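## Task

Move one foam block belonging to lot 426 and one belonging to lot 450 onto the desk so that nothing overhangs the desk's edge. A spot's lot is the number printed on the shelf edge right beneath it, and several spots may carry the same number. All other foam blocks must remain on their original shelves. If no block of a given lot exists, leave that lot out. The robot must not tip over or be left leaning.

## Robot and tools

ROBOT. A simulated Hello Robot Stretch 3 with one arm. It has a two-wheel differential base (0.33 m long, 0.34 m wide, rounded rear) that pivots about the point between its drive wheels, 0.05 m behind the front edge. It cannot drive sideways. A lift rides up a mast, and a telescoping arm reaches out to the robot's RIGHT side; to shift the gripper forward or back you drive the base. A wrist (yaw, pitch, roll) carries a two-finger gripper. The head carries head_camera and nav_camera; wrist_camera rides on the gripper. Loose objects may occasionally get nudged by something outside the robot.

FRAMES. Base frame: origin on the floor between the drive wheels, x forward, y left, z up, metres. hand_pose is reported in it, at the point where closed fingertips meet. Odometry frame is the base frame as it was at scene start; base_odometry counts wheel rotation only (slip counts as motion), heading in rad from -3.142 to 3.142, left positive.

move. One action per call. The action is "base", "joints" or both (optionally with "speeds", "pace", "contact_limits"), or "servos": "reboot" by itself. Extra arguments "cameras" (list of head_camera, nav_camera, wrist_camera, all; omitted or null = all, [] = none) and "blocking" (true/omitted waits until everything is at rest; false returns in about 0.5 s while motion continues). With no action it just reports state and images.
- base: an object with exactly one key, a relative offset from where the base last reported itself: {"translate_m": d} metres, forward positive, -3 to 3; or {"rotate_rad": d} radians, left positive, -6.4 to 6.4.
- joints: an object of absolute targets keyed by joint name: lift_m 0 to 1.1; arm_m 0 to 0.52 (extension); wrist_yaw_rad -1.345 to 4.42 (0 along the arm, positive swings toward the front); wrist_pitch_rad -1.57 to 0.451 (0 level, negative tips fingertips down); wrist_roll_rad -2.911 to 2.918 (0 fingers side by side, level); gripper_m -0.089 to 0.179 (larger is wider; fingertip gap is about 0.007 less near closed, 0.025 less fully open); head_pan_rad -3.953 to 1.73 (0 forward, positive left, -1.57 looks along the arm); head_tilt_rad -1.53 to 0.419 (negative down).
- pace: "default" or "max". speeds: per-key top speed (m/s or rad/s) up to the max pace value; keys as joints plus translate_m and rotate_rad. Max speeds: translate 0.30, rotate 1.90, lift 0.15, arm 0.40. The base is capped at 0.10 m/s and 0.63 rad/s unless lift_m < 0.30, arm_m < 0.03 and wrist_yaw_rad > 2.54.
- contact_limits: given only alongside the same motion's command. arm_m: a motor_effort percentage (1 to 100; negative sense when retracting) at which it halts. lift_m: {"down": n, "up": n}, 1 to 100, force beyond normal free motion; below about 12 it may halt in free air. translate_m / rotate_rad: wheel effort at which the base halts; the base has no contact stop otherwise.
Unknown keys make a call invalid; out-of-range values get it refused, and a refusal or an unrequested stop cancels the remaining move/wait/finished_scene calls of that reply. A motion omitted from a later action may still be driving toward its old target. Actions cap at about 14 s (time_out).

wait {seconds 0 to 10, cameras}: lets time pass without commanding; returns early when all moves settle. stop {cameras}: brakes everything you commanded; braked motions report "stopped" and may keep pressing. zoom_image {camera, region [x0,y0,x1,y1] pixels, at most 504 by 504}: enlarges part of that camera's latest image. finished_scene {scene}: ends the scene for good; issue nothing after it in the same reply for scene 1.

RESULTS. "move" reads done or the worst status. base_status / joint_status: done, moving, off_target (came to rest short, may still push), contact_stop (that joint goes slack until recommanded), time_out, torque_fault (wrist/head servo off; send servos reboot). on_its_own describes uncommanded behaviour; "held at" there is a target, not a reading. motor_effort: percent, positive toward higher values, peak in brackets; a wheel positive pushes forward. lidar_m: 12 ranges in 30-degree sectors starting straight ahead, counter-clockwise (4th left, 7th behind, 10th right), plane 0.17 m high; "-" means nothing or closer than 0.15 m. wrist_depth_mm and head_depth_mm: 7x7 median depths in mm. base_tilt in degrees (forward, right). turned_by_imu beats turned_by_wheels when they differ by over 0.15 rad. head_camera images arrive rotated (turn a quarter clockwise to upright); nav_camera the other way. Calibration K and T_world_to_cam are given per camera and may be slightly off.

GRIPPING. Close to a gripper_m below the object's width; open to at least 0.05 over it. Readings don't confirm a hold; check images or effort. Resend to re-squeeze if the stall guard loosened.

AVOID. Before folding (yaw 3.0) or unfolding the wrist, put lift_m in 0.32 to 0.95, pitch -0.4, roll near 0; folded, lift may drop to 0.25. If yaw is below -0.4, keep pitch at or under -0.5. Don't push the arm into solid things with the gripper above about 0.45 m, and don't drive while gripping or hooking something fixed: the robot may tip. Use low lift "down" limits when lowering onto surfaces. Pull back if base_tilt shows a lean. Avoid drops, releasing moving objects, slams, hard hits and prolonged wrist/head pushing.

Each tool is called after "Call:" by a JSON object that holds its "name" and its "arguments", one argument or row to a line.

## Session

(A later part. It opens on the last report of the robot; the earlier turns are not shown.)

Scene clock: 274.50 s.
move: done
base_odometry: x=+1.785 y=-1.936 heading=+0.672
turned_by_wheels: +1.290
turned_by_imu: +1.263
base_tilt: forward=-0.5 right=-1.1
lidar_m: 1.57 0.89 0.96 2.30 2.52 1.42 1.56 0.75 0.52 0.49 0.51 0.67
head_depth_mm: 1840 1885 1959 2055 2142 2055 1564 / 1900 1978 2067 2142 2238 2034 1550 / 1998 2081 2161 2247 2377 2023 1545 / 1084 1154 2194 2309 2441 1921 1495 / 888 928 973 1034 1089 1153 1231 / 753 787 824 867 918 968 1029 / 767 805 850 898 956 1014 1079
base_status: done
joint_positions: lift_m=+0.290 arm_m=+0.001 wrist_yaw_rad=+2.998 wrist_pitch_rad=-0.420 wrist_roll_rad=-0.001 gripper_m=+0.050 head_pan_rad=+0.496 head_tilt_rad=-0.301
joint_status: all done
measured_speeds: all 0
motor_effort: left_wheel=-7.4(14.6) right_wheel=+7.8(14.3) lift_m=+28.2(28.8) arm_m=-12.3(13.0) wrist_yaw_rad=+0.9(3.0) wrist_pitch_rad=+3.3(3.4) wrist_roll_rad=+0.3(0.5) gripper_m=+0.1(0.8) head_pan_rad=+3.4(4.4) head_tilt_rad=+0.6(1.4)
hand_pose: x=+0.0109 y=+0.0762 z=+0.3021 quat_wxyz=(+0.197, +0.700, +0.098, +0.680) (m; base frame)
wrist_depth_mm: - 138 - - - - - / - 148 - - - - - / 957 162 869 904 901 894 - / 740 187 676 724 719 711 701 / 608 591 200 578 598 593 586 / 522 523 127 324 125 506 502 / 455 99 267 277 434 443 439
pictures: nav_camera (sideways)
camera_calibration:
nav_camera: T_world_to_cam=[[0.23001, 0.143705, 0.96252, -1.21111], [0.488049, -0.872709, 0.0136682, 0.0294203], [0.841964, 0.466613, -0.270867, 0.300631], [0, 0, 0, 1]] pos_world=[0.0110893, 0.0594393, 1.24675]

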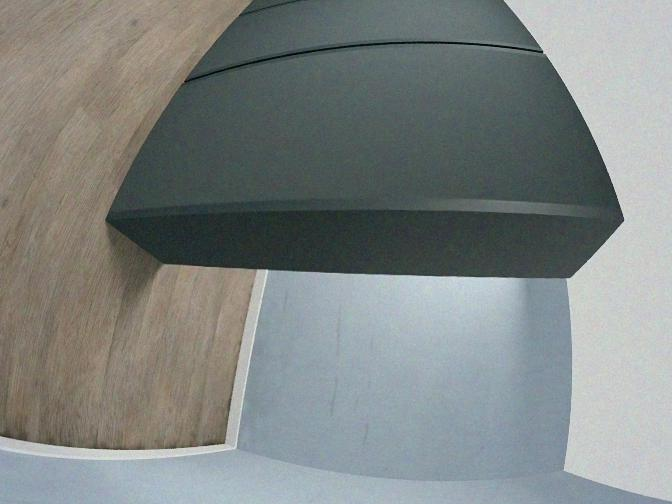

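Call:
{"name": "move", "arguments": {
  "base": {"translate_m": 1.2},
  "pace": "max",
  "contact_limits": {"translate_m":45},
  "joints": {"head_pan_rad":1.4},
  "cameras": ["nav_camera","head_camera"]
}}

Scene clock: 286.60 s.
move: done
base_odometry: x=+2.724 y=-1.189 heading=+0.672
turned_by_wheels: +0.000
turned_by_imu: +0.002
base_tilt: forward=-0.3 right=-1.2
lidar_m: 0.99 1.02 1.34 0.60 0.61 2.48 2.14 0.64 0.45 0.42 0.43 0.57
head_depth_mm: 1629 1644 1650 1658 1687 1702 1566 / 1989 2022 2045 2076 2089 1950 1550 / 2559 2612 2651 2695 2561 2030 1534 / 3091 3717 3758 3859 2886 2011 1534 / 3156 - - - 2856 2010 1522 / 3237 3848 - - 2711 1908 1468 / 476 497 517 542 571 598 633
base_status: done
joint_positions: lift_m=+0.290 arm_m=+0.001 wrist_yaw_rad=+2.998 wrist_pitch_rad=-0.420 wrist_roll_rad=-0.001 gripper_m=+0.050 head_pan_rad=+1.400 head_tilt_rad=-0.301
joint_status: all done
measured_speeds: all 0
motor_effort: left_wheel=+0.6(10.7) right_wheel=+3.4(17.0) lift_m=+27.1(28.3) arm_m=-3.4(8.9) wrist_yaw_rad=+1.3(2.9) wrist_pitch_rad=+3.3(3.5) wrist_roll_rad=+0.3(0.5) gripper_m=+0.0(1.0) head_pan_rad=-3.0(4.9) head_tilt_rad=+4.4(4.7)
contact_limits: translate_m 45 (maximum 100)
hand_pose: x=+0.0109 y=+0.0762 z=+0.3021 quat_wxyz=(+0.197, +0.700, +0.098, +0.680) (m; base frame)
wrist_depth_mm: - 137 - - - - - / - 148 174 - - - - / - 162 170 920 896 895 882 / 704 184 191 719 707 722 709 / 613 591 199 581 593 591 592 / 520 522 127 324 125 512 502 / 453 99 267 276 431 439 438
pictures: head_camera (sideways), nav_camera (sideways)
camera_calibration:
head_camera: T_world_to_cam=[[0.00387779, -0.249579, -0.968347, 1.27582], [-0.976021, 0.20981, -0.0579844, 0.0811092], [0.21764, 0.945352, -0.242781, 0.270204], [0, 0, 0, 1]] pos_world=[0.0154096, 0.0459634, 1.30574]
nav_camera: T_world_to_cam=[[0.0292122, 0.269639, 0.962518, -1.20988], [0.987686, -0.155851, 0.0136839, 0.0263289], [0.153699, 0.950266, -0.270871, 0.304852], [0, 0, 0, 1]] pos_world=[-0.0375169, 0.0406434, 1.24675]

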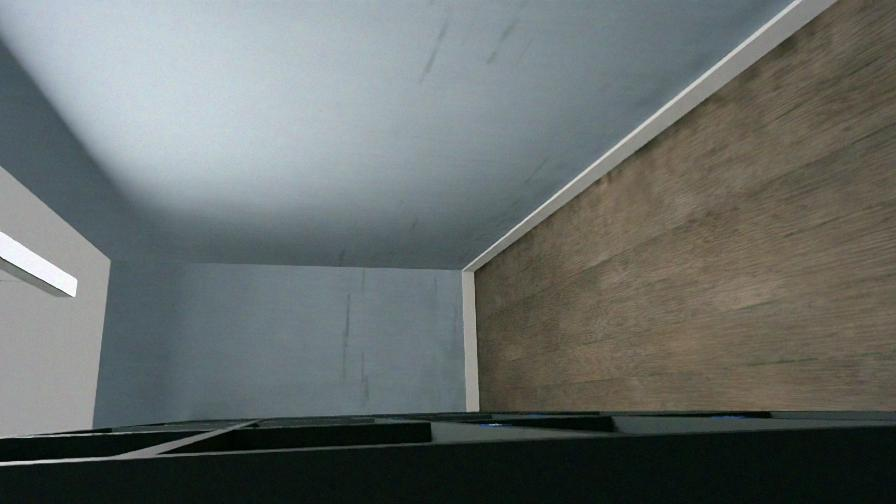

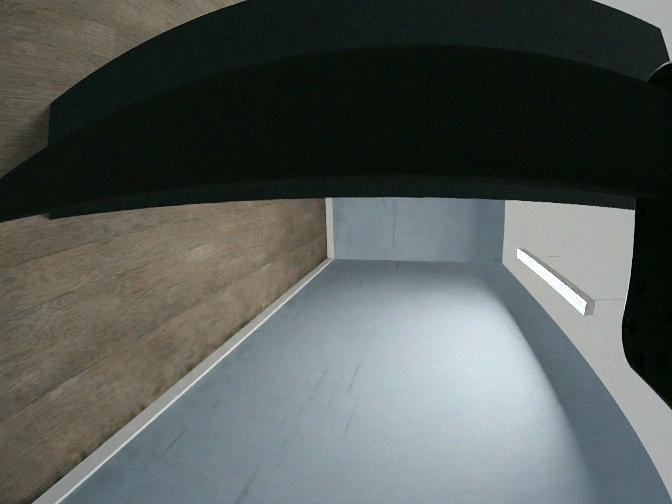

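Call:
{"name": "move", "arguments": {
  "base": {"rotate_rad": 0.07},
  "cameras": []
}}

Call:
{"name": "move", "arguments": {
  "base": {"translate_m": 0.47},
  "cameras": []
}}

Call:
{"name": "move", "arguments": {
  "base": {"rotate_rad": -1.58},
  "joints": {"head_pan_rad":-2.3,"head_tilt_rad":-0.4},
  "cameras": ["nav_camera","head_camera"]
}}

Scene clock: 306.07 s.
move: done
base_odometry: x=+2.724 y=-1.189 heading=+0.741
turned_by_wheels: +0.070
turned_by_imu: +0.068
base_tilt: forward=-0.2 right=-1.2
lidar_m: 0.99 1.03 1.42 0.59 0.62 2.49 1.60 0.60 0.44 0.42 0.44 0.61
head_depth_mm: 1823 1855 1852 1860 1852 1854 1563 / 2357 2347 2367 2349 2388 2031 1566 / 2914 3241 3277 3279 2887 2005 1544 / 3132 - - - 2899 2001 1532 / 3165 3904 - - 2869 1996 1529 / 1237 882 1343 565 593 628 666 / 474 495 518 544 572 604 638
base_status: done
joint_positions: lift_m=+0.290 arm_m=+0.001 wrist_yaw_rad=+2.998 wrist_pitch_rad=-0.420 wrist_roll_rad=-0.001 gripper_m=+0.050 head_pan_rad=+1.400 head_tilt_rad=-0.300
joint_status: not commanded
measured_speeds: all 0
motor_effort: left_wheel=-8.6(12.1) right_wheel=+7.7(11.3) lift_m=+26.2(26.8) arm_m=+0.0(1.0) wrist_yaw_rad=+2.2(2.8) wrist_pitch_rad=+3.2(3.4) wrist_roll_rad=+0.3(0.5) gripper_m=+0.4(0.6) head_pan_rad=-2.7(3.2) head_tilt_rad=+4.9(6.0)
hand_pose: x=+0.0109 y=+0.0762 z=+0.3021 quat_wxyz=(+0.197, +0.700, +0.098, +0.680) (m; base frame)
wrist_depth_mm: - 137 - - - - - / - 148 - - - - - / 964 161 170 915 886 905 881 / 738 184 191 721 718 717 704 / 613 584 200 579 595 589 582 / 525 523 127 324 125 512 503 / 456 99 268 278 436 448 436
pictures: none
No camera images: "cameras" was empty.

Scene clock: 311.27 s.
move: done
base_odometry: x=+3.071 y=-0.872 heading=+0.741
turned_by_wheels: +0.000
turned_by_imu: +0.000
base_tilt: forward=-0.4 right=-1.4
lidar_m: 0.53 0.55 0.76 2.16 0.76 0.85 1.62 0.60 0.44 0.43 0.45 0.54
head_depth_mm: 977 974 978 984 987 991 1001 / 1238 1249 1250 1263 1264 1272 1269 / 1703 1717 1726 1739 1740 1757 1526 / 2669 2735 2794 2828 2542 2012 1544 / 3128 3873 - - 2855 1985 1534 / 3164 3766 - - 2872 1980 1509 / 3263 3678 3015 3193 2646 1955 1523
base_status: done
joint_positions: lift_m=+0.290 arm_m=+0.001 wrist_yaw_rad=+2.998 wrist_pitch_rad=-0.420 wrist_roll_rad=-0.001 gripper_m=+0.050 head_pan_rad=+1.400 head_tilt_rad=-0.300
joint_status: not commanded
measured_speeds: all 0
motor_effort: left_wheel=+2.4(10.6) right_wheel=+9.2(13.8) lift_m=+24.9(26.5) arm_m=+5.5(5.9) wrist_yaw_rad=+1.7(3.1) wrist_pitch_rad=+3.4(3.4) wrist_roll_rad=+0.2(0.5) gripper_m=+0.6(0.9) head_pan_rad=-2.7(3.3) head_tilt_rad=+5.3(6.3)
hand_pose: x=+0.0109 y=+0.0762 z=+0.3021 quat_wxyz=(+0.197, +0.700, +0.098, +0.680) (m; base frame)
wrist_depth_mm: - 137 - - - - - / - 148 - - - - - / - 162 879 919 903 860 640 / 709 187 670 732 719 712 584 / 610 590 198 577 596 594 563 / 519 519 127 323 125 505 500 / 453 99 265 279 435 439 442
pictures: none
No camera images: "cameras" was empty.

Scene clock: 314.63 s.
move: done
base_odometry: x=+3.071 y=-0.872 heading=-0.838
turned_by_wheels: -1.580
turned_by_imu: -1.554
base_tilt: forward=-0.3 right=-1.2
lidar_m: 0.43 0.45 0.55 0.53 0.55 0.76 2.22 0.76 0.85 1.57 0.60 0.44
head_depth_mm: 1364 1432 1513 1114 1472 1645 1417 / 638 962 1479 1023 1457 1200 1337 / 667 702 741 789 848 922 1228 / 745 785 835 885 949 1018 1100 / 839 894 957 1028 1103 1205 1287 / 3057 3216 3318 3419 2348 1752 1394 / 2849 3010 3100 3319 2349 1749 1383
base_status: done
joint_positions: lift_m=+0.290 arm_m=+0.001 wrist_yaw_rad=+2.998 wrist_pitch_rad=-0.420 wrist_roll_rad=-0.001 gripper_m=+0.050 head_pan_rad=-2.306 head_tilt_rad=-0.400
joint_status: all done
measured_speeds: all 0
motor_effort: left_wheel=+7.9(11.8) right_wheel=-10.9(14.0) lift_m=+24.5(25.8) arm_m=-0.5(6.9) wrist_yaw_rad=+1.7(3.2) wrist_pitch_rad=+3.3(3.5) wrist_roll_rad=+0.3(0.4) gripper_m=+0.3(0.8) head_pan_rad=+3.1(5.5) head_tilt_rad=-2.7(6.7)
hand_pose: x=+0.0109 y=+0.0762 z=+0.3021 quat_wxyz=(+0.197, +0.700, +0.098, +0.680) (m; base frame)
wrist_depth_mm: 498 137 513 527 534 536 - / 535 148 174 - - - - / - 161 170 - - - - / - 178 189 669 688 676 - / 611 588 200 582 594 592 - / 514 515 127 324 125 507 488 / 452 99 265 278 434 440 440
pictures: head_camera (sideways), nav_camera (sideways)
camera_calibration:
head_camera: T_world_to_cam=[[0.193866, 0.283533, -0.939162, 1.23657], [0.716617, -0.694722, -0.0618094, 0.0756826], [-0.669982, -0.661037, -0.337868, 0.399396], [0, 0, 0, 1]] pos_world=[-0.0263764, -0.0340147, 1.30096]
nav_camera: T_world_to_cam=[[-0.232093, -0.282183, 0.930863, -1.167], [-0.752188, 0.658836, 0.0121766, 0.0388517], [-0.616722, -0.697358, -0.365166, 0.432269], [0, 0, 0, 1]] pos_world=[0.0249624, -0.0534568, 1.24369]

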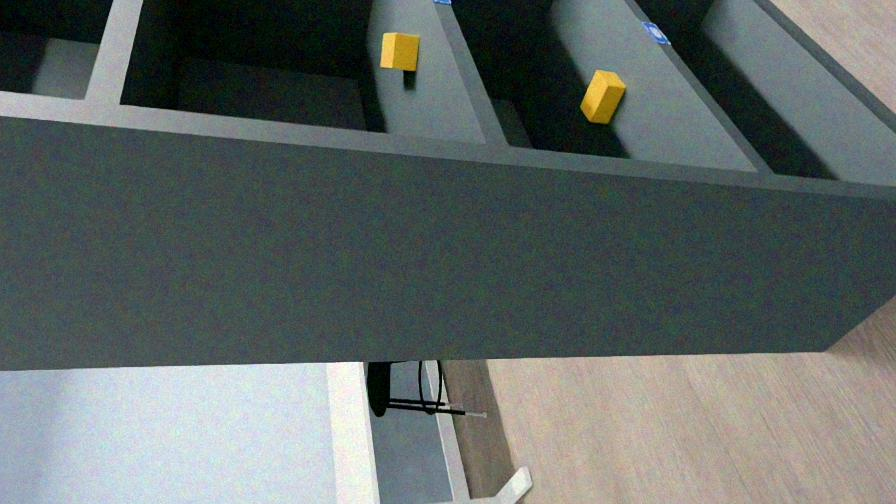

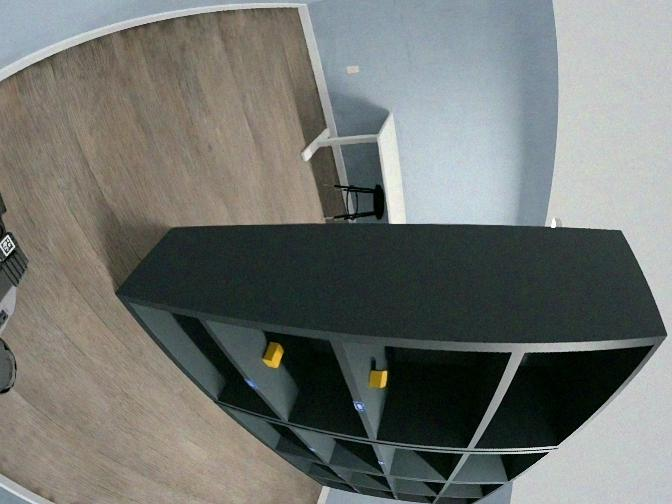

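Call:
{"name": "move", "arguments": {
  "base": {"translate_m": -0.95},
  "pace": "max",
  "joints": {"head_pan_rad":-1.8,"head_tilt_rad":-0.4},
  "cameras": ["nav_camera","head_camera"]
}}

Call:
{"name": "zoom_image", "arguments": {
  "camera": "nav_camera",
  "region": [100, 0, 420, 252]
}}

Call:
{"name": "zoom_image", "arguments": {
  "camera": "nav_camera",
  "region": [100, 252, 420, 504]
}}

Scene clock: 325.73 s.
move: done
base_odometry: x=+2.435 y=-0.166 heading=-0.838
turned_by_wheels: +0.000
turned_by_imu: -0.001
base_tilt: forward=-0.3 right=-1.2
lidar_m: 1.37 0.76 0.56 0.54 0.57 0.78 2.27 0.70 0.75 0.91 0.56 1.42
head_depth_mm: 435 865 899 877 604 944 848 / 443 870 933 943 597 1067 844 / 450 847 910 932 591 1059 838 / 458 831 885 919 585 1013 835 / 467 807 863 897 578 1010 807 / 477 791 839 877 577 968 827 / 487 770 821 852 574 961 823
base_status: done
joint_positions: lift_m=+0.290 arm_m=+0.001 wrist_yaw_rad=+2.998 wrist_pitch_rad=-0.420 wrist_roll_rad=-0.001 gripper_m=+0.050 head_pan_rad=-1.800 head_tilt_rad=-0.400
joint_status: all done
measured_speeds: all 0
motor_effort: left_wheel=-1.4(10.4) right_wheel=-8.7(18.0) lift_m=+27.3(28.5) arm_m=-10.1(12.8) wrist_yaw_rad=+1.2(3.7) wrist_pitch_rad=+3.3(3.4) wrist_roll_rad=+0.3(0.6) gripper_m=+0.3(0.7) head_pan_rad=-3.4(5.2) head_tilt_rad=-2.3(6.3)
hand_pose: x=+0.0109 y=+0.0762 z=+0.3021 quat_wxyz=(+0.197, +0.700, +0.098, +0.680) (m; base frame)
wrist_depth_mm: 509 137 526 541 545 - - / - 148 - - - - - / - 162 171 - - - - / - 183 190 693 695 686 683 / 609 589 199 581 593 588 585 / 522 515 127 323 126 502 496 / 454 99 266 278 436 443 436
pictures: head_camera (sideways), nav_camera (sideways)
camera_calibration:
head_camera: T_world_to_cam=[[0.0322151, 0.342079, -0.939119, 1.23742], [0.963506, -0.26045, -0.0618184, 0.0741982], [-0.26574, -0.902856, -0.337986, 0.397038], [0, 0, 0, 1]] pos_world=[-0.00584511, -0.0455008, 1.30086]
nav_camera: T_world_to_cam=[[-0.0663405, -0.359502, 0.930783, -1.16791], [-0.977235, 0.211811, 0.0121578, 0.0403128], [-0.201521, -0.908787, -0.365369, 0.430002], [0, 0, 0, 1]] pos_world=[0.0485701, -0.0376225, 1.24369]

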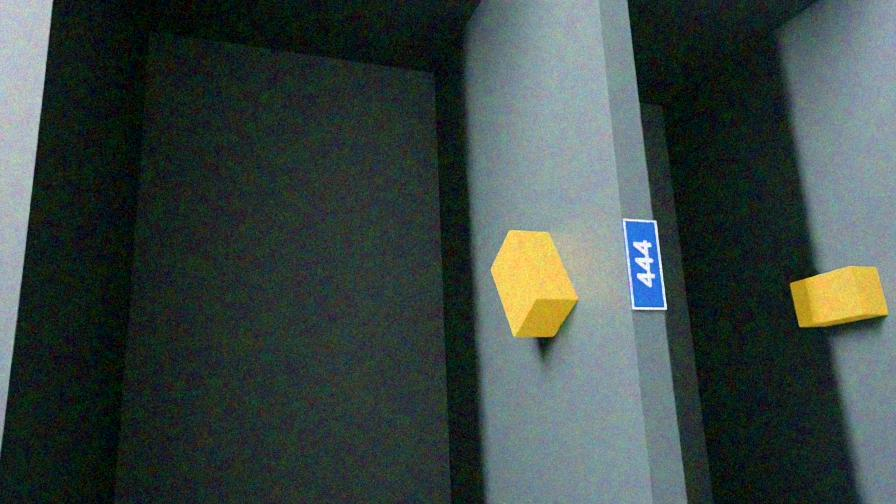

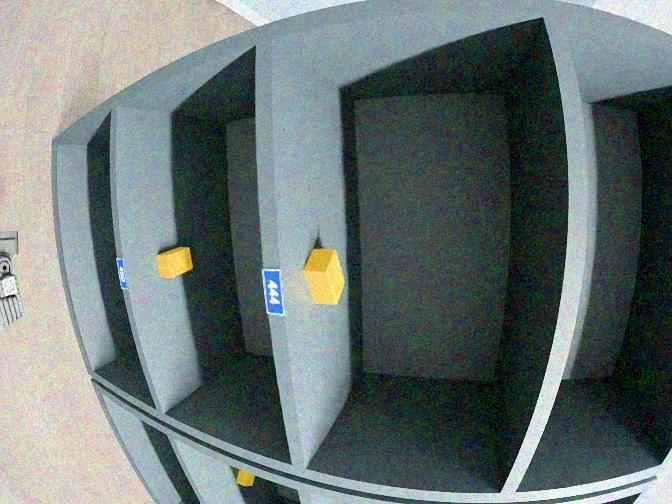

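Scaled by 1.575 from the camera's 672x504 image, which has a finer 792x594 frame.

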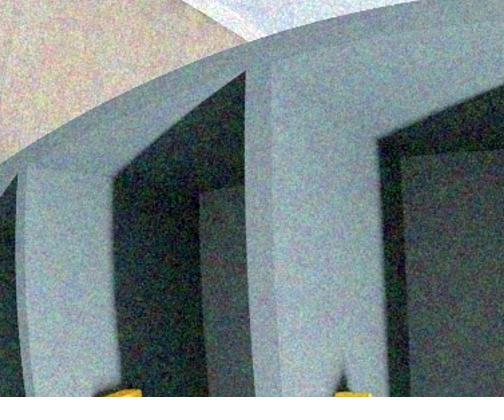

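Scaled by 1.575 from the camera's 672x504 image, which has a finer 792x594 frame.

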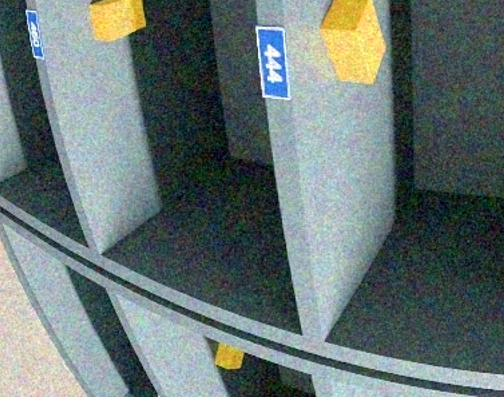

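Call:
{"name": "move", "arguments": {
  "joints": {"head_pan_rad":-1.8,"head_tilt_rad":-0.75},
  "cameras": ["head_camera"]
}}

Call:
{"name": "zoom_image", "arguments": {
  "camera": "head_camera",
  "region": [500, 200, 896, 400]
}}

Scene clock: 330.10 s.
move: done
base_odometry: x=+2.435 y=-0.166 heading=-0.838
turned_by_wheels: +0.000
turned_by_imu: +0.000
base_tilt: forward=-0.4 right=-1.2
lidar_m: 1.37 0.76 0.56 0.54 0.57 0.79 2.26 0.70 0.75 0.91 0.56 1.42
head_depth_mm: 816 869 625 963 927 1119 1161 / 806 864 618 1115 943 1220 1157 / 786 848 611 1126 938 1230 1148 / 771 830 577 1082 910 1194 1129 / 753 817 573 1069 903 1163 1110 / 740 804 592 1067 918 1156 1096 / 723 786 585 1026 912 824 1087
base_status: not commanded
joint_positions: lift_m=+0.290 arm_m=+0.001 wrist_yaw_rad=+2.998 wrist_pitch_rad=-0.420 wrist_roll_rad=-0.001 gripper_m=+0.050 head_pan_rad=-1.800 head_tilt_rad=-0.759
joint_status: all done
measured_speeds: all 0
motor_effort: left_wheel=-1.3(1.9) right_wheel=-8.2(9.2) lift_m=+29.7(30.0) arm_m=-8.3(9.0) wrist_yaw_rad=+2.3(2.4) wrist_pitch_rad=+3.3(3.4) wrist_roll_rad=+0.3(0.5) gripper_m=+0.3(0.8) head_pan_rad=-2.8(4.8) head_tilt_rad=-4.1(6.5)
hand_pose: x=+0.0109 y=+0.0762 z=+0.3021 quat_wxyz=(+0.197, +0.700, +0.098, +0.680) (m; base frame)
wrist_depth_mm: 507 137 528 539 539 - - / - 147 - - - - - / - 162 170 - - - - / - 184 189 694 688 681 685 / 610 587 199 580 590 589 591 / 520 518 127 327 125 506 506 / 456 99 266 277 435 440 441
pictures: head_camera (sideways)
camera_calibration:
head_camera: T_world_to_cam=[[0.102527, 0.642224, -0.759629, 1.00294], [0.968843, -0.237554, -0.0700742, 0.0849352], [-0.225457, -0.728777, -0.646571, 0.79839], [0, 0, 0, 1]] pos_world=[-0.00511484, -0.0420849, 1.28403]

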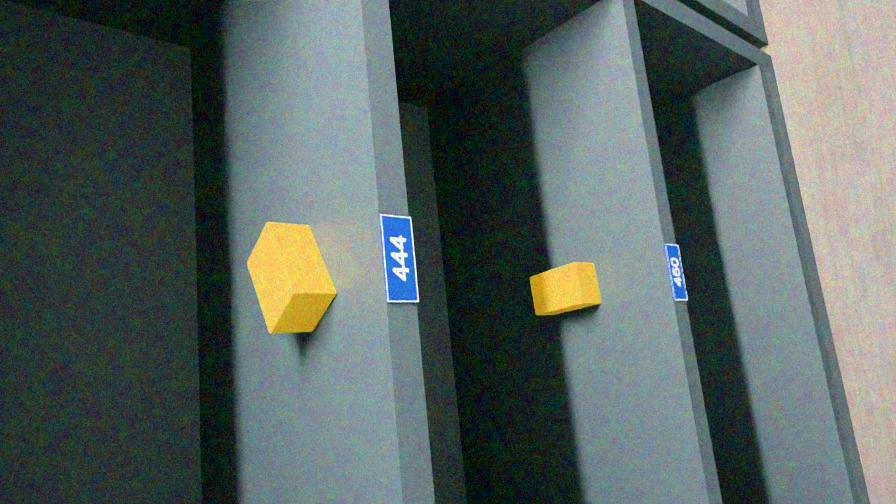

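Scaled by 1.273 from the camera's 896x504 image, which has a finer 1280x720 frame.

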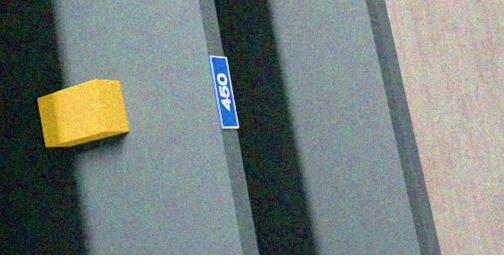

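Call:
{"name": "zoom_image", "arguments": {
  "camera": "head_camera",
  "region": [640, 230, 710, 310]
}}

Scaled by 6.300 from the camera's 896x504 image, which has a finer 1280x720 frame.

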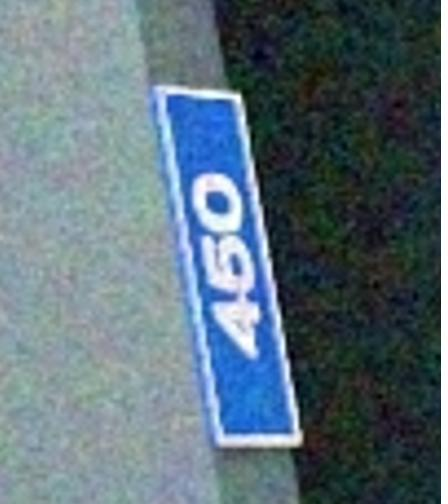

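Call:
{"name": "move", "arguments": {
  "base": {"translate_m": -0.08},
  "joints": {"lift_m":0.6,"head_pan_rad":-1.571,"head_tilt_rad":-0.6},
  "cameras": []
}}

Call:
{"name": "move", "arguments": {
  "joints": {"wrist_yaw_rad": 0.0, "wrist_pitch_rad":-0.4,"gripper_m":0.179},
  "cameras": ["wrist_camera"]
}}

Call:
{"name": "zoom_image", "arguments": {
  "camera": "wrist_camera",
  "region": [200, 40, 450, 240]
}}

Scene clock: 348.63 s.
move: done
base_odometry: x=+2.382 y=-0.106 heading=-0.838
turned_by_wheels: +0.000
turned_by_imu: +0.000
base_tilt: forward=-0.1 right=-1.2
lidar_m: 1.45 0.76 0.56 0.54 0.57 0.79 2.28 0.65 0.64 0.91 0.61 1.50
head_depth_mm: 736 811 862 605 1068 888 1029 / 737 813 860 599 1064 879 1095 / 738 811 861 591 1059 878 1089 / 740 813 863 572 1053 844 1080 / 741 814 864 581 1043 869 1081 / 743 817 863 576 1037 857 1069 / 741 817 853 571 1032 857 1067
base_status: done
joint_positions: lift_m=+0.600 arm_m=+0.001 wrist_yaw_rad=+2.998 wrist_pitch_rad=-0.420 wrist_roll_rad=-0.001 gripper_m=+0.050 head_pan_rad=-1.571 head_tilt_rad=-0.599
joint_status: all done
measured_speeds: all 0
motor_effort: left_wheel=-1.2(8.7) right_wheel=-10.9(13.3) lift_m=+28.8(32.2) arm_m=-5.1(7.1) wrist_yaw_rad=+0.3(3.1) wrist_pitch_rad=+3.2(3.5) wrist_roll_rad=+0.3(0.5) gripper_m=+0.3(1.0) head_pan_rad=+2.8(4.4) head_tilt_rad=-5.4(8.0)
hand_pose: x=+0.0109 y=+0.0763 z=+0.6122 quat_wxyz=(+0.197, +0.700, +0.098, +0.680) (m; base frame)
wrist_depth_mm: 511 137 526 536 545 - - / - 148 - - - - - / - 162 170 - - - - / - 179 188 - - - - / - - 198 - 148 - - / - - 127 844 124 878 860 / 783 744 284 774 753 758 763
pictures: none
No camera images: "cameras" was empty.

Scene clock: 351.13 s.
move: done
base_odometry: x=+2.382 y=-0.106 heading=-0.838
turned_by_wheels: +0.000
turned_by_imu: +0.000
base_tilt: forward=-0.4 right=-1.1
lidar_m: 1.45 0.76 0.56 0.55 0.57 0.79 2.28 0.65 0.64 0.91 0.61 1.50
head_depth_mm: 736 809 862 603 1073 886 1032 / 738 812 863 598 1065 880 1088 / 740 814 859 589 1055 875 786 / 742 816 860 573 1048 842 1080 / 740 814 862 580 1041 863 780 / 743 817 861 575 1039 860 1070 / 741 815 846 569 1032 856 1094
base_status: not commanded
joint_positions: lift_m=+0.600 arm_m=+0.001 wrist_yaw_rad=+0.003 wrist_pitch_rad=-0.420 wrist_roll_rad=-0.001 gripper_m=+0.179 head_pan_rad=-1.571 head_tilt_rad=-0.600
joint_status: all done
measured_speeds: all 0
motor_effort: left_wheel=-1.2(1.7) right_wheel=-11.3(11.6) lift_m=+29.1(30.1) arm_m=-4.2(5.5) wrist_yaw_rad=-2.4(7.0) wrist_pitch_rad=+3.3(5.7) wrist_roll_rad=+0.2(0.5) gripper_m=+0.4(83.6) head_pan_rad=+2.2(2.9) head_tilt_rad=-4.9(6.5)
hand_pose: x=-0.0208 y=-0.3697 z=+0.6122 quat_wxyz=(+0.692, +0.149, -0.691, -0.147) (m; base frame)
wrist_depth_mm: - - - - - - 585 / - - - - - - - / - - - - - - - / - - - 330 326 325 323 / 312 301 304 299 293 291 282 / - 140 - - - - - / - - - - - - 105
pictures: wrist_camera
camera_calibration:
wrist_camera: T_world_to_cam=[[-0.99889, -0.0400479, -0.0247838, -0.0137867], [-0.00319826, 0.582701, -0.81268, 0.745438], [0.0469877, -0.811699, -0.582183, 0.223481], [0, 0, 0, 1]] pos_world=[-0.0218882, -0.253521, 0.735567]

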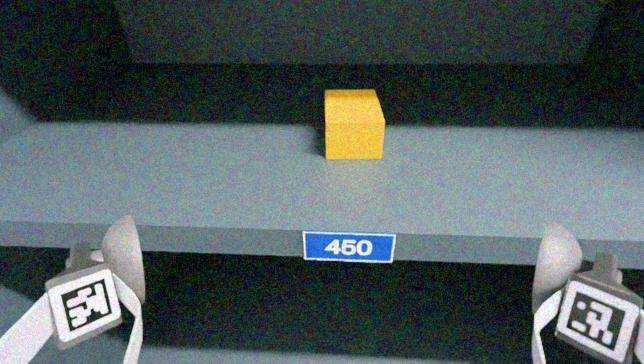

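Scaled by 2.016.

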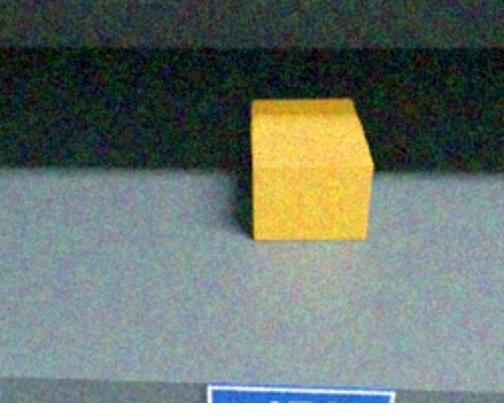

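Call:
{"name": "move", "arguments": {
  "base": {"translate_m": -0.016},
  "joints": {"lift_m":0.71,"wrist_pitch_rad":-0.7},
  "cameras": []
}}

Call:
{"name": "move", "arguments": {
  "joints": {"arm_m":0.29},
  "contact_limits": {"arm_m":35},
  "cameras": ["wrist_camera"]
}}

Scene clock: 373.80 s.
move: done
base_odometry: x=+2.371 y=-0.094 heading=-0.838
turned_by_wheels: +0.000
turned_by_imu: +0.000
base_tilt: forward=-0.4 right=-1.3
lidar_m: 1.46 0.76 0.56 0.55 0.57 0.79 2.27 0.65 0.63 0.91 0.62 1.52
head_depth_mm: 740 812 862 603 1034 885 995 / 739 813 862 597 1065 882 1090 / 739 813 860 591 1055 869 786 / 739 813 860 574 1045 843 763 / 741 816 862 579 1042 863 1074 / 741 816 860 575 1031 858 1065 / 744 819 849 569 1065 852 1092
base_status: done
joint_positions: lift_m=+0.710 arm_m=+0.001 wrist_yaw_rad=+0.003 wrist_pitch_rad=-0.708 wrist_roll_rad=-0.001 gripper_m=+0.179 head_pan_rad=-1.571 head_tilt_rad=-0.600
joint_status: all done
measured_speeds: all 0
motor_effort: left_wheel=-1.6(7.8) right_wheel=-8.3(13.3) lift_m=+29.7(31.8) arm_m=-1.9(2.4) wrist_yaw_rad=-2.9(4.0) wrist_pitch_rad=+1.0(4.0) wrist_roll_rad=+0.1(0.4) gripper_m=+0.8(1.2) head_pan_rad=+0.8(1.8) head_tilt_rad=-5.3(6.0)
hand_pose: x=-0.0211 y=-0.3245 z=+0.6637 quat_wxyz=(+0.664, +0.246, -0.662, -0.245) (m; base frame)
wrist_depth_mm: - - - - - - - / 477 - - - - - - / - - - - - - - / - - - - - - - / - 147 - - - - - / 123 139 - - - - - / 746 753 745 743 749 740 105
pictures: none
No camera images: "cameras" was empty.

Scene clock: 377.17 s.
move: done
base_odometry: x=+2.371 y=-0.094 heading=-0.838
turned_by_wheels: +0.000
turned_by_imu: +0.000
base_tilt: forward=-0.4 right=-1.2
lidar_m: 1.46 0.76 0.56 0.55 0.57 0.78 2.28 0.65 0.63 0.91 0.62 1.52
head_depth_mm: 738 810 855 602 1035 885 794 / 739 813 859 598 1065 438 362 / 739 813 859 591 527 524 1087 / 739 814 861 573 543 800 1083 / 742 815 864 580 1042 845 1078 / 742 812 859 573 1038 856 1072 / 742 813 845 568 1060 854 1088
base_status: not commanded
joint_positions: lift_m=+0.710 arm_m=+0.290 wrist_yaw_rad=+0.003 wrist_pitch_rad=-0.709 wrist_roll_rad=-0.001 gripper_m=+0.179 head_pan_rad=-1.571 head_tilt_rad=-0.600
joint_status: all done
measured_speeds: all 0
motor_effort: left_wheel=-2.0(2.6) right_wheel=-8.2(9.0) lift_m=+27.1(29.8) arm_m=+12.4(14.8) wrist_yaw_rad=-3.2(4.7) wrist_pitch_rad=+1.2(1.3) wrist_roll_rad=+0.2(0.6) gripper_m=+0.8(1.4) head_pan_rad=+0.0(1.1) head_tilt_rad=-4.5(5.5)
contact_limits: arm_m 35 (drawing in: default 31, maximum 55; extending or still: default 39, maximum 69)
hand_pose: x=-0.0211 y=-0.6138 z=+0.6637 quat_wxyz=(+0.664, +0.247, -0.662, -0.245) (m; base frame)
wrist_depth_mm: 397 395 391 387 380 385 377 / - - - - - - - / - - - - - - - / - - - - - - - / 325 308 317 323 313 315 309 / 123 281 288 - 285 280 279 / 259 260 263 - 260 257 105
pictures: wrist_camera
camera_calibration:
wrist_camera: T_world_to_cam=[[-0.998932, -0.0309374, -0.0343243, -0.0106205], [-0.00338867, 0.789849, -0.613293, 0.924274], [0.0460847, -0.612521, -0.78911, 0.314849], [0, 0, 0, 1]] pos_world=[-0.0219868, -0.537514, 0.814936]

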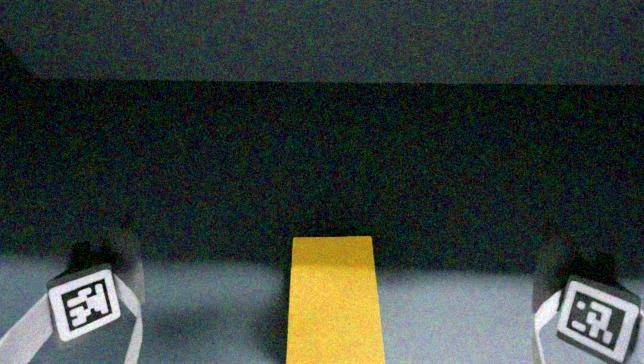

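Call:
{"name": "move", "arguments": {
  "joints": {"lift_m":0.605,"arm_m":0.3},
  "contact_limits": {"lift_m":{"down":15}},
  "cameras": ["wrist_camera"]
}}

Call:
{"name": "move", "arguments": {
  "joints": {"gripper_m":0.01},
  "cameras": ["wrist_camera"]
}}

Call:
{"name": "move", "arguments": {
  "joints": {"lift_m":0.69},
  "cameras": ["wrist_camera"]
}}

Call:
{"name": "move", "arguments": {
  "joints": {"arm_m":0.0,"head_pan_rad":0.0,"head_tilt_rad":-0.3},
  "cameras": ["wrist_camera"]
}}

Scene clock: 387.70 s.
move: done
base_odometry: x=+2.371 y=-0.094 heading=-0.838
turned_by_wheels: +0.000
turned_by_imu: +0.000
base_tilt: forward=-0.3 right=-1.3
lidar_m: 1.47 0.76 0.57 0.55 0.57 0.79 2.28 0.65 0.63 0.91 0.62 1.52
head_depth_mm: 736 810 859 603 1035 885 994 / 741 810 861 598 1064 882 490 / 738 810 858 590 1056 578 764 / 740 810 861 574 1047 598 1081 / 741 813 862 581 1040 839 1073 / 741 815 861 575 1037 861 1068 / 744 814 850 569 1062 857 1087
base_status: not commanded
joint_positions: lift_m=+0.605 arm_m=+0.300 wrist_yaw_rad=+0.003 wrist_pitch_rad=-0.709 wrist_roll_rad=-0.001 gripper_m=+0.179 head_pan_rad=-1.571 head_tilt_rad=-0.600
joint_status: all done
measured_speeds: all 0
motor_effort: left_wheel=-2.2(2.6) right_wheel=-8.1(9.1) lift_m=+23.6(25.9) arm_m=+11.9(14.4) wrist_yaw_rad=-2.1(4.5) wrist_pitch_rad=+1.2(1.3) wrist_roll_rad=+0.3(0.4) gripper_m=+0.9(1.2) head_pan_rad=-1.2(1.8) head_tilt_rad=-3.7(4.8)
contact_limits: lift_m down 15 (down: maximum 72; up: maximum 65)
hand_pose: x=-0.0211 y=-0.6238 z=+0.5586 quat_wxyz=(+0.664, +0.247, -0.662, -0.245) (m; base frame)
wrist_depth_mm: - - 323 325 319 318 312 / 297 293 290 287 283 281 277 / 257 255 252 249 246 244 241 / 227 224 222 164 213 216 214 / 203 200 199 147 188 195 193 / 123 174 178 134 172 177 175 / 161 166 162 126 157 161 105
pictures: wrist_camera
camera_calibration:
wrist_camera: T_world_to_cam=[[-0.998932, -0.0309319, -0.0343282, -0.0145282], [-0.00338844, 0.789935, -0.613182, 0.867746], [0.0460839, -0.61241, -0.789196, 0.225989], [0, 0, 0, 1]] pos_world=[-0.0219868, -0.547514, 0.709936]

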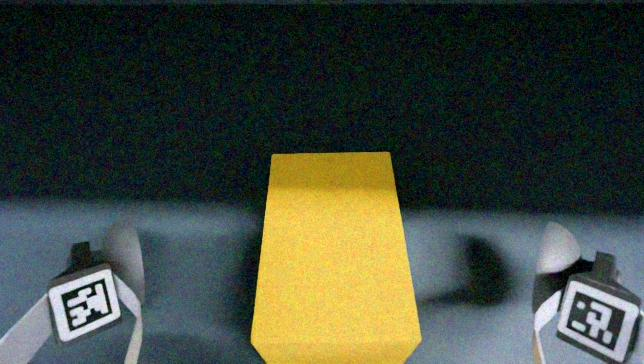

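Scene clock: 389.93 s.
move: done
base_odometry: x=+2.371 y=-0.094 heading=-0.838
turned_by_wheels: +0.000
turned_by_imu: +0.000
base_tilt: forward=-0.3 right=-1.3
lidar_m: 1.47 0.76 0.56 0.55 0.57 0.79 2.27 0.64 0.63 0.91 0.62 1.52
head_depth_mm: 735 812 859 603 1035 887 997 / 737 811 863 596 1063 880 491 / 739 809 858 590 1054 578 764 / 741 814 862 574 1051 597 1079 / 740 814 864 580 1044 861 1078 / 741 813 862 573 1036 860 1072 / 743 816 851 568 1065 853 1090
base_status: not commanded
joint_positions: lift_m=+0.605 arm_m=+0.300 wrist_yaw_rad=+0.002 wrist_pitch_rad=-0.709 wrist_roll_rad=-0.001 gripper_m=+0.011 head_pan_rad=-1.571 head_tilt_rad=-0.600
joint_status: all done
measured_speeds: all 0
motor_effort: left_wheel=-1.7(2.5) right_wheel=-8.1(8.7) lift_m=+23.7(24.3) arm_m=+7.7(11.7) wrist_yaw_rad=-2.7(4.5) wrist_pitch_rad=+1.2(1.3) wrist_roll_rad=+0.0(0.5) gripper_m=-18.9(92.4) head_pan_rad=-2.2(2.4) head_tilt_rad=-4.1(4.8)
contact_limits: lift_m down 15 (down: maximum 72; up: maximum 65)
hand_pose: x=-0.0211 y=-0.6238 z=+0.5586 quat_wxyz=(+0.664, +0.246, -0.662, -0.245) (m; base frame)
wrist_depth_mm: - - 321 325 313 318 313 / 296 295 290 287 285 279 276 / 256 255 252 251 247 246 243 / 226 225 223 164 214 217 214 / 202 201 195 147 149 195 193 / 183 182 129 133 128 176 175 / 167 163 162 126 127 159 163
pictures: wrist_camera
camera_calibration:
wrist_camera: T_world_to_cam=[[-0.998946, -0.0305113, -0.0342789, -0.0143329], [-0.00308666, 0.789945, -0.61317, 0.86775], [0.0457871, -0.612419, -0.789207, 0.225985], [0, 0, 0, 1]] pos_world=[-0.0219866, -0.547514, 0.709936]

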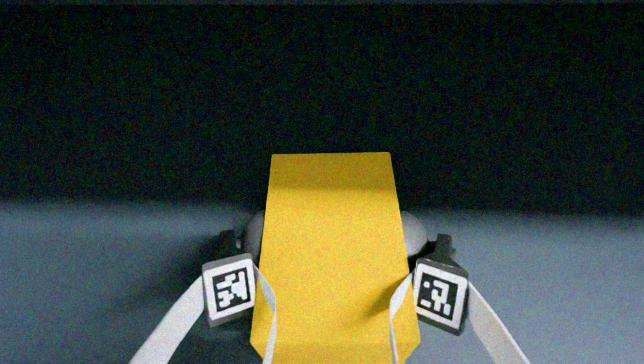

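Scene clock: 391.53 s.
move: done
base_odometry: x=+2.371 y=-0.094 heading=-0.838
turned_by_wheels: +0.000
turned_by_imu: +0.000
base_tilt: forward=-0.3 right=-1.2
lidar_m: 1.46 0.76 0.56 0.55 0.57 0.79 2.28 0.65 0.63 0.91 0.62 1.52
head_depth_mm: 737 811 859 604 1038 885 793 / 739 814 859 596 1060 477 381 / 737 812 859 592 545 540 1086 / 738 812 859 575 553 793 1088 / 741 816 862 580 1045 860 1074 / 743 817 860 576 1036 857 1077 / 744 817 849 568 1057 856 1089
base_status: not commanded
joint_positions: lift_m=+0.690 arm_m=+0.300 wrist_yaw_rad=+0.002 wrist_pitch_rad=-0.710 wrist_roll_rad=-0.001 gripper_m=+0.011 head_pan_rad=-1.571 head_tilt_rad=-0.600
joint_status: all done
measured_speeds: all 0
motor_effort: left_wheel=-2.0(2.5) right_wheel=-7.9(8.7) lift_m=+28.7(32.0) arm_m=+6.5(8.9) wrist_yaw_rad=-3.2(3.7) wrist_pitch_rad=+1.3(1.5) wrist_roll_rad=+0.3(0.5) gripper_m=-18.6(18.9) head_pan_rad=-2.8(2.9) head_tilt_rad=-4.1(4.8)
hand_pose: x=-0.0212 y=-0.6236 z=+0.6434 quat_wxyz=(+0.664, +0.247, -0.662, -0.245) (m; base frame)
wrist_depth_mm: 393 388 388 382 382 371 368 / - - - - - - - / - - - - - - - / 327 325 321 163 315 320 319 / 302 299 159 147 149 289 285 / 273 271 128 134 128 261 259 / 248 99 237 127 128 236 238
pictures: wrist_camera
camera_calibration:
wrist_camera: T_world_to_cam=[[-0.998946, -0.030467, -0.0343177, -0.0113676], [-0.0030866, 0.79073, -0.612157, 0.919435], [0.0457866, -0.611406, -0.789991, 0.294166], [0, 0, 0, 1]] pos_world=[-0.0219866, -0.547516, 0.794837]

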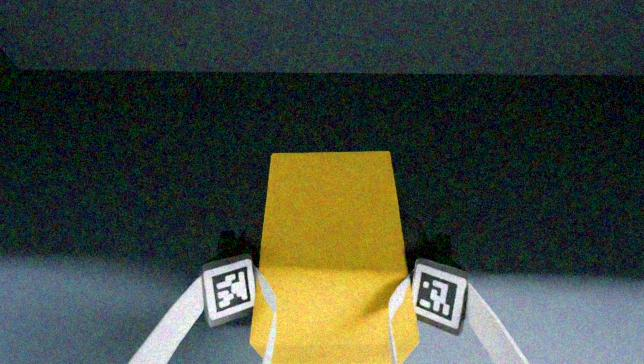

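Scene clock: 394.97 s.
move: done
base_odometry: x=+2.371 y=-0.094 heading=-0.838
turned_by_wheels: +0.000
turned_by_imu: +0.000
base_tilt: forward=-0.3 right=-1.2
lidar_m: 1.46 0.76 0.56 0.55 0.57 0.79 2.27 0.65 0.63 0.91 0.62 1.51
head_depth_mm: 1264 1318 1381 1458 1532 1609 1564 / 1264 1315 1388 1448 1530 1622 1551 / 1259 1316 1385 1450 1536 1621 1552 / 1257 1319 1384 1460 1532 1629 1534 / 1262 1310 1384 1454 1527 1621 1528 / 1260 1325 1385 1454 1522 1613 1529 / 1261 1314 1382 1442 1519 1586 1489
base_status: not commanded
joint_positions: lift_m=+0.690 arm_m=+0.001 wrist_yaw_rad=+0.002 wrist_pitch_rad=-0.710 wrist_roll_rad=-0.001 gripper_m=+0.011 head_pan_rad=+0.001 head_tilt_rad=-0.299
joint_status: all done
measured_speeds: all 0
motor_effort: left_wheel=-2.0(2.6) right_wheel=-8.1(8.7) lift_m=+23.8(28.6) arm_m=-11.9(13.7) wrist_yaw_rad=-3.1(4.1) wrist_pitch_rad=+1.3(1.5) wrist_roll_rad=+0.3(0.5) gripper_m=-18.8(19.2) head_pan_rad=-2.8(5.3) head_tilt_rad=+2.2(7.5)
hand_pose: x=-0.0212 y=-0.3241 z=+0.6434 quat_wxyz=(+0.664, +0.247, -0.662, -0.245) (m; base frame)
wrist_depth_mm: 520 - - - - - - / - - - - - - - / - - - - - - - / - - - 164 - - 329 / - - 151 147 146 790 - / 829 753 128 134 128 688 - / 760 99 719 127 126 700 697
pictures: wrist_camera
camera_calibration:
wrist_camera: T_world_to_cam=[[-0.998946, -0.0304646, -0.0343191, -0.00224106], [-0.00309031, 0.790816, -0.612046, 0.682544], [0.0457858, -0.611295, -0.790077, 0.477378], [0, 0, 0, 1]] pos_world=[-0.0219866, -0.248016, 0.794837]

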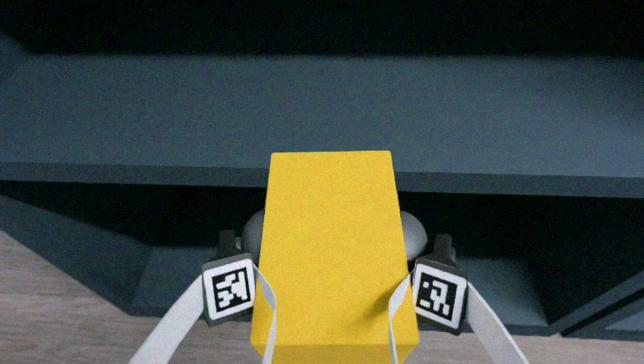

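Call:
{"name": "move", "arguments": {
  "base": {"translate_m": 1.0},
  "joints": {"lift_m":0.85},
  "cameras": []
}}

Call:
{"name": "move", "arguments": {
  "base": {"rotate_rad": -1.59},
  "cameras": ["nav_camera"]
}}

Scene clock: 425.13 s.
move: done
base_odometry: x=+3.040 y=-0.837 heading=-0.838
turned_by_wheels: +0.000
turned_by_imu: +0.000
base_tilt: forward=-0.3 right=-1.3
lidar_m: 0.47 0.49 0.55 0.53 0.55 0.76 2.22 0.73 0.79 1.74 0.66 0.49
head_depth_mm: 379 397 417 438 462 489 519 / 379 397 416 438 463 487 519 / 380 397 417 439 462 489 519 / 379 397 417 439 462 489 518 / 379 396 417 438 463 488 517 / 379 397 416 437 462 489 518 / 379 397 417 437 462 489 519
base_status: done
joint_positions: lift_m=+0.850 arm_m=+0.001 wrist_yaw_rad=+0.002 wrist_pitch_rad=-0.710 wrist_roll_rad=-0.001 gripper_m=+0.011 head_pan_rad=+0.000 head_tilt_rad=-0.300
joint_status: all done
measured_speeds: all 0
motor_effort: left_wheel=+3.7(10.3) right_wheel=+5.7(11.2) lift_m=+29.2(32.3) arm_m=-10.6(12.6) wrist_yaw_rad=-2.1(4.6) wrist_pitch_rad=+1.5(1.7) wrist_roll_rad=+0.3(0.6) gripper_m=-18.3(19.2) head_pan_rad=-2.3(3.9) head_tilt_rad=-2.8(4.4)
hand_pose: x=-0.0212 y=-0.3241 z=+0.8033 quat_wxyz=(+0.664, +0.247, -0.662, -0.245) (m; base frame)
wrist_depth_mm: - - - - - - - / - - - - - - - / - - - - - - - / - - - 164 - - - / - - 155 147 149 - - / - - 128 134 127 929 - / - 98 865 127 127 879 839
pictures: none
No camera images: "cameras" was empty.

Scene clock: 428.77 s.
move: done
base_odometry: x=+3.040 y=-0.837 heading=-2.427
turned_by_wheels: -1.590
turned_by_imu: -1.563
base_tilt: forward=-0.4 right=-1.1
lidar_m: 1.77 0.67 0.49 0.47 0.49 0.55 0.53 0.55 0.76 2.17 0.72 0.79
head_depth_mm: 2773 2914 3059 3164 2876 2039 1562 / 2789 2913 3067 3190 2956 2046 1558 / 2818 2904 3063 3190 2882 2017 1544 / 2783 2907 3042 3235 2870 2012 1530 / 2794 2913 3042 3164 2821 1993 1538 / 1983 2031 2084 2145 2214 1895 1520 / 1344 1357 1388 1407 1442 1479 1435
base_status: done
joint_positions: lift_m=+0.850 arm_m=+0.001 wrist_yaw_rad=+0.002 wrist_pitch_rad=-0.710 wrist_roll_rad=-0.001 gripper_m=+0.011 head_pan_rad=+0.000 head_tilt_rad=-0.300
joint_status: not commanded
measured_speeds: all 0
motor_effort: left_wheel=+8.4(11.6) right_wheel=-10.0(13.6) lift_m=+29.2(30.0) arm_m=-11.9(13.3) wrist_yaw_rad=-3.1(3.6) wrist_pitch_rad=+1.5(1.6) wrist_roll_rad=+0.3(0.6) gripper_m=-18.2(19.3) head_pan_rad=-2.2(3.2) head_tilt_rad=-3.4(4.0)
hand_pose: x=-0.0212 y=-0.3241 z=+0.8033 quat_wxyz=(+0.664, +0.247, -0.662, -0.245) (m; base frame)
wrist_depth_mm: - - - - - - - / - - - - - - - / 670 - - - - - - / - - - 164 - - - / - - 155 146 149 - - / - - 128 134 128 922 - / 920 99 862 127 127 859 -
pictures: nav_camera (sideways)
camera_calibration:
nav_camera: T_world_to_cam=[[0.270292, 0.0170299, 0.962628, -1.21159], [0.0143266, -0.999804, 0.0136649, 0.0322509], [0.962672, 0.0100976, -0.270483, 0.299387], [0, 0, 0, 1]] pos_world=[0.0388091, 0.0498547, 1.24685]

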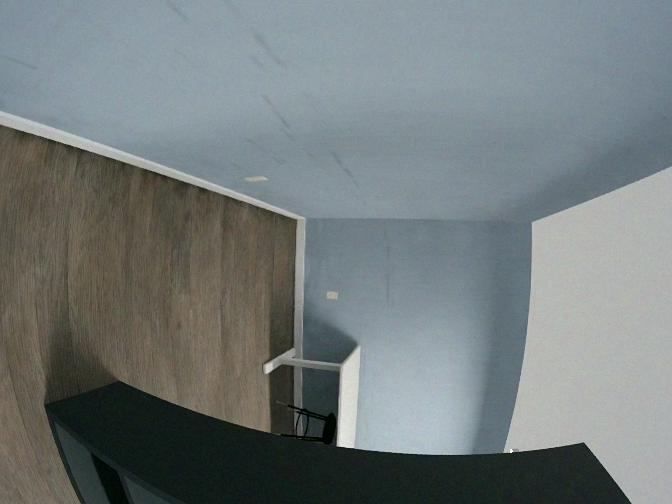

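Call:
{"name": "move", "arguments": {
  "base": {"translate_m": 0.8},
  "cameras": []
}}

Call:
{"name": "move", "arguments": {
  "base": {"translate_m": 0.75},
  "cameras": ["nav_camera"]
}}

Call:
{"name": "move", "arguments": {
  "base": {"rotate_rad": 1.985},
  "joints": {"head_pan_rad":-1.9,"head_tilt_rad":-0.4},
  "cameras": ["nav_camera"]
}}

Scene clock: 446.07 s.
move: done
base_odometry: x=+2.436 y=-1.362 heading=-2.427
turned_by_wheels: +0.000
turned_by_imu: -0.001
base_tilt: forward=-0.2 right=-1.2
lidar_m: 1.73 0.66 0.48 0.46 0.48 0.67 1.32 1.37 0.57 0.55 2.89 2.17
head_depth_mm: 2103 2199 2295 2392 2545 2047 1572 / 2103 2180 2270 2408 2543 2027 1554 / 2111 2193 2283 2406 2517 2014 1552 / 2108 2175 2281 2427 2527 1998 1534 / 2089 2193 2307 2398 2529 1997 1535 / 1951 1994 2035 2125 2199 1891 1517 / 1316 1341 1360 1391 1417 1445 1431
base_status: done
joint_positions: lift_m=+0.850 arm_m=+0.001 wrist_yaw_rad=+0.002 wrist_pitch_rad=-0.710 wrist_roll_rad=-0.001 gripper_m=+0.011 head_pan_rad=+0.000 head_tilt_rad=-0.300
joint_status: not commanded
measured_speeds: all 0
motor_effort: left_wheel=+8.4(12.4) right_wheel=+1.7(10.5) lift_m=+28.4(29.6) arm_m=-3.0(9.6) wrist_yaw_rad=-3.1(4.0) wrist_pitch_rad=+1.4(1.6) wrist_roll_rad=+0.3(0.6) gripper_m=-18.7(19.2) head_pan_rad=-2.0(3.0) head_tilt_rad=-1.6(3.6)
hand_pose: x=-0.0212 y=-0.3241 z=+0.8033 quat_wxyz=(+0.664, +0.247, -0.662, -0.245) (m; base frame)
wrist_depth_mm: - - 325 318 315 310 307 / - - 368 362 360 350 345 / - - - - 389 394 - / - - - 163 - - - / - - 155 146 146 - - / - - 129 134 128 958 928 / 918 99 868 127 127 855 857
pictures: none
No camera images: "cameras" was empty.

Scene clock: 454.70 s.
move: done
base_odometry: x=+1.869 y=-1.853 heading=-2.427
turned_by_wheels: +0.000
turned_by_imu: +0.001
base_tilt: forward=-0.4 right=-1.1
lidar_m: 1.68 0.64 0.47 0.46 0.47 0.66 1.88 0.83 0.87 2.48 1.83 1.54
head_depth_mm: 1456 1517 1602 1668 1762 1853 1561 / 1455 1509 1586 1678 1760 1867 1542 / 1451 1516 1582 1663 1753 1846 1539 / 1439 1512 1575 1670 1755 1826 1537 / 1450 1519 1584 1665 1754 1846 1524 / 1446 1513 1591 1662 1757 1818 1523 / 1286 1311 1336 1360 1391 1416 1419
base_status: done
joint_positions: lift_m=+0.850 arm_m=+0.001 wrist_yaw_rad=+0.002 wrist_pitch_rad=-0.710 wrist_roll_rad=-0.001 gripper_m=+0.011 head_pan_rad=+0.000 head_tilt_rad=-0.300
joint_status: not commanded
measured_speeds: all 0
motor_effort: left_wheel=+3.1(12.0) right_wheel=+6.9(10.6) lift_m=+28.0(29.3) arm_m=+4.3(4.4) wrist_yaw_rad=-2.7(4.2) wrist_pitch_rad=+1.5(1.6) wrist_roll_rad=+0.3(0.5) gripper_m=-18.6(19.2) head_pan_rad=-1.9(2.5) head_tilt_rad=-1.4(3.2)
hand_pose: x=-0.0212 y=-0.3241 z=+0.8033 quat_wxyz=(+0.664, +0.247, -0.662, -0.245) (m; base frame)
wrist_depth_mm: - - - - - - - / - - - - - - - / - - - - - - - / - - - 163 - - - / - - 155 146 150 - - / - - 129 134 127 965 - / 910 99 849 126 126 868 864
pictures: nav_camera (sideways)
camera_calibration:
nav_camera: T_world_to_cam=[[0.270292, 0.0170299, 0.962628, -1.21159], [0.0143266, -0.999804, 0.0136649, 0.0322509], [0.962672, 0.0100976, -0.270483, 0.299387], [0, 0, 0, 1]] pos_world=[0.0388091, 0.0498547, 1.24685]

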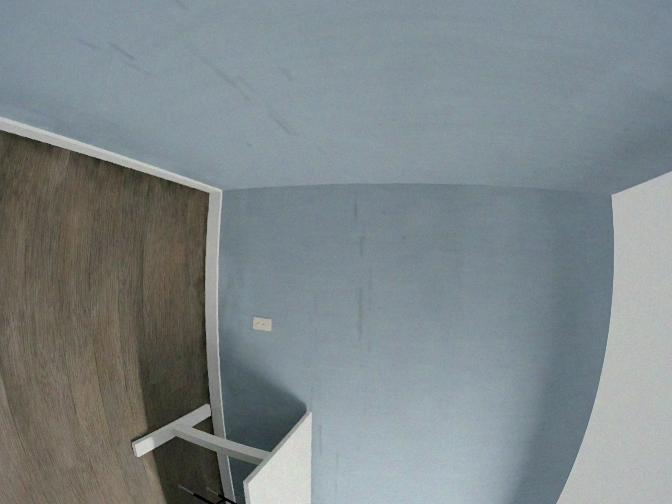

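Scene clock: 458.97 s.
move: done
base_odometry: x=+1.869 y=-1.853 heading=-0.443
turned_by_wheels: +1.985
turned_by_imu: +1.953
base_tilt: forward=-0.4 right=-1.3
lidar_m: 0.46 0.58 1.25 0.91 0.84 1.66 1.92 1.54 1.68 0.74 0.49 0.45
head_depth_mm: 1394 1493 1578 1695 1828 1803 1433 / 1409 1487 1585 1709 1843 1804 1418 / 1413 1497 1599 1722 1865 1794 1415 / 1431 1526 1606 1731 1871 1775 1402 / 1432 1526 1625 1748 1887 1764 1395 / 1411 1455 1517 1587 1653 1630 1389 / 1039 1067 1092 1131 1161 1196 1237
base_status: done
joint_positions: lift_m=+0.850 arm_m=+0.001 wrist_yaw_rad=+0.002 wrist_pitch_rad=-0.710 wrist_roll_rad=-0.001 gripper_m=+0.011 head_pan_rad=-1.900 head_tilt_rad=-0.401
joint_status: all done
measured_speeds: all 0
motor_effort: left_wheel=-7.8(13.0) right_wheel=+9.4(12.6) lift_m=+28.6(28.8) arm_m=-4.7(5.2) wrist_yaw_rad=-2.1(4.2) wrist_pitch_rad=+1.5(1.6) wrist_roll_rad=+0.1(0.6) gripper_m=-18.7(19.1) head_pan_rad=+3.0(5.1) head_tilt_rad=+0.3(7.1)
hand_pose: x=-0.0212 y=-0.3241 z=+0.8033 quat_wxyz=(+0.664, +0.247, -0.662, -0.245) (m; base frame)
wrist_depth_mm: - - - - - - - / - - - - - - - / - - - - - - - / - - - 163 - - - / - - 150 147 149 - - / - - 128 134 128 966 941 / - 98 126 127 126 852 865
pictures: nav_camera (sideways)
camera_calibration:
nav_camera: T_world_to_cam=[[-0.102439, -0.35206, 0.930355, -1.16716], [-0.951021, 0.308887, 0.012173, 0.0401453], [-0.291661, -0.88354, -0.366458, 0.431967], [0, 0, 0, 1]] pos_world=[0.044604, -0.0416507, 1.24368]

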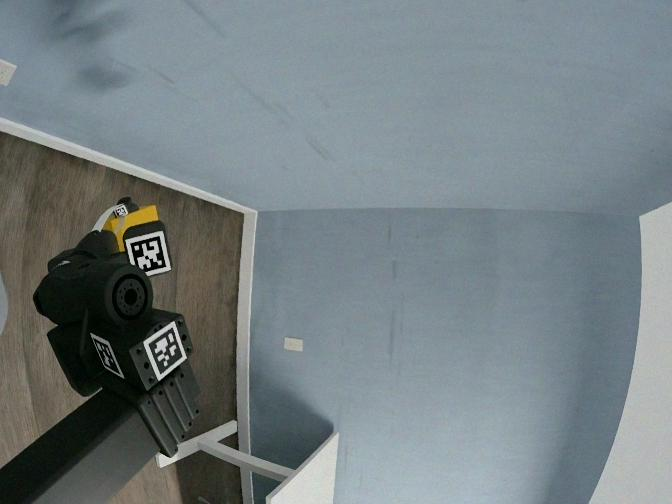

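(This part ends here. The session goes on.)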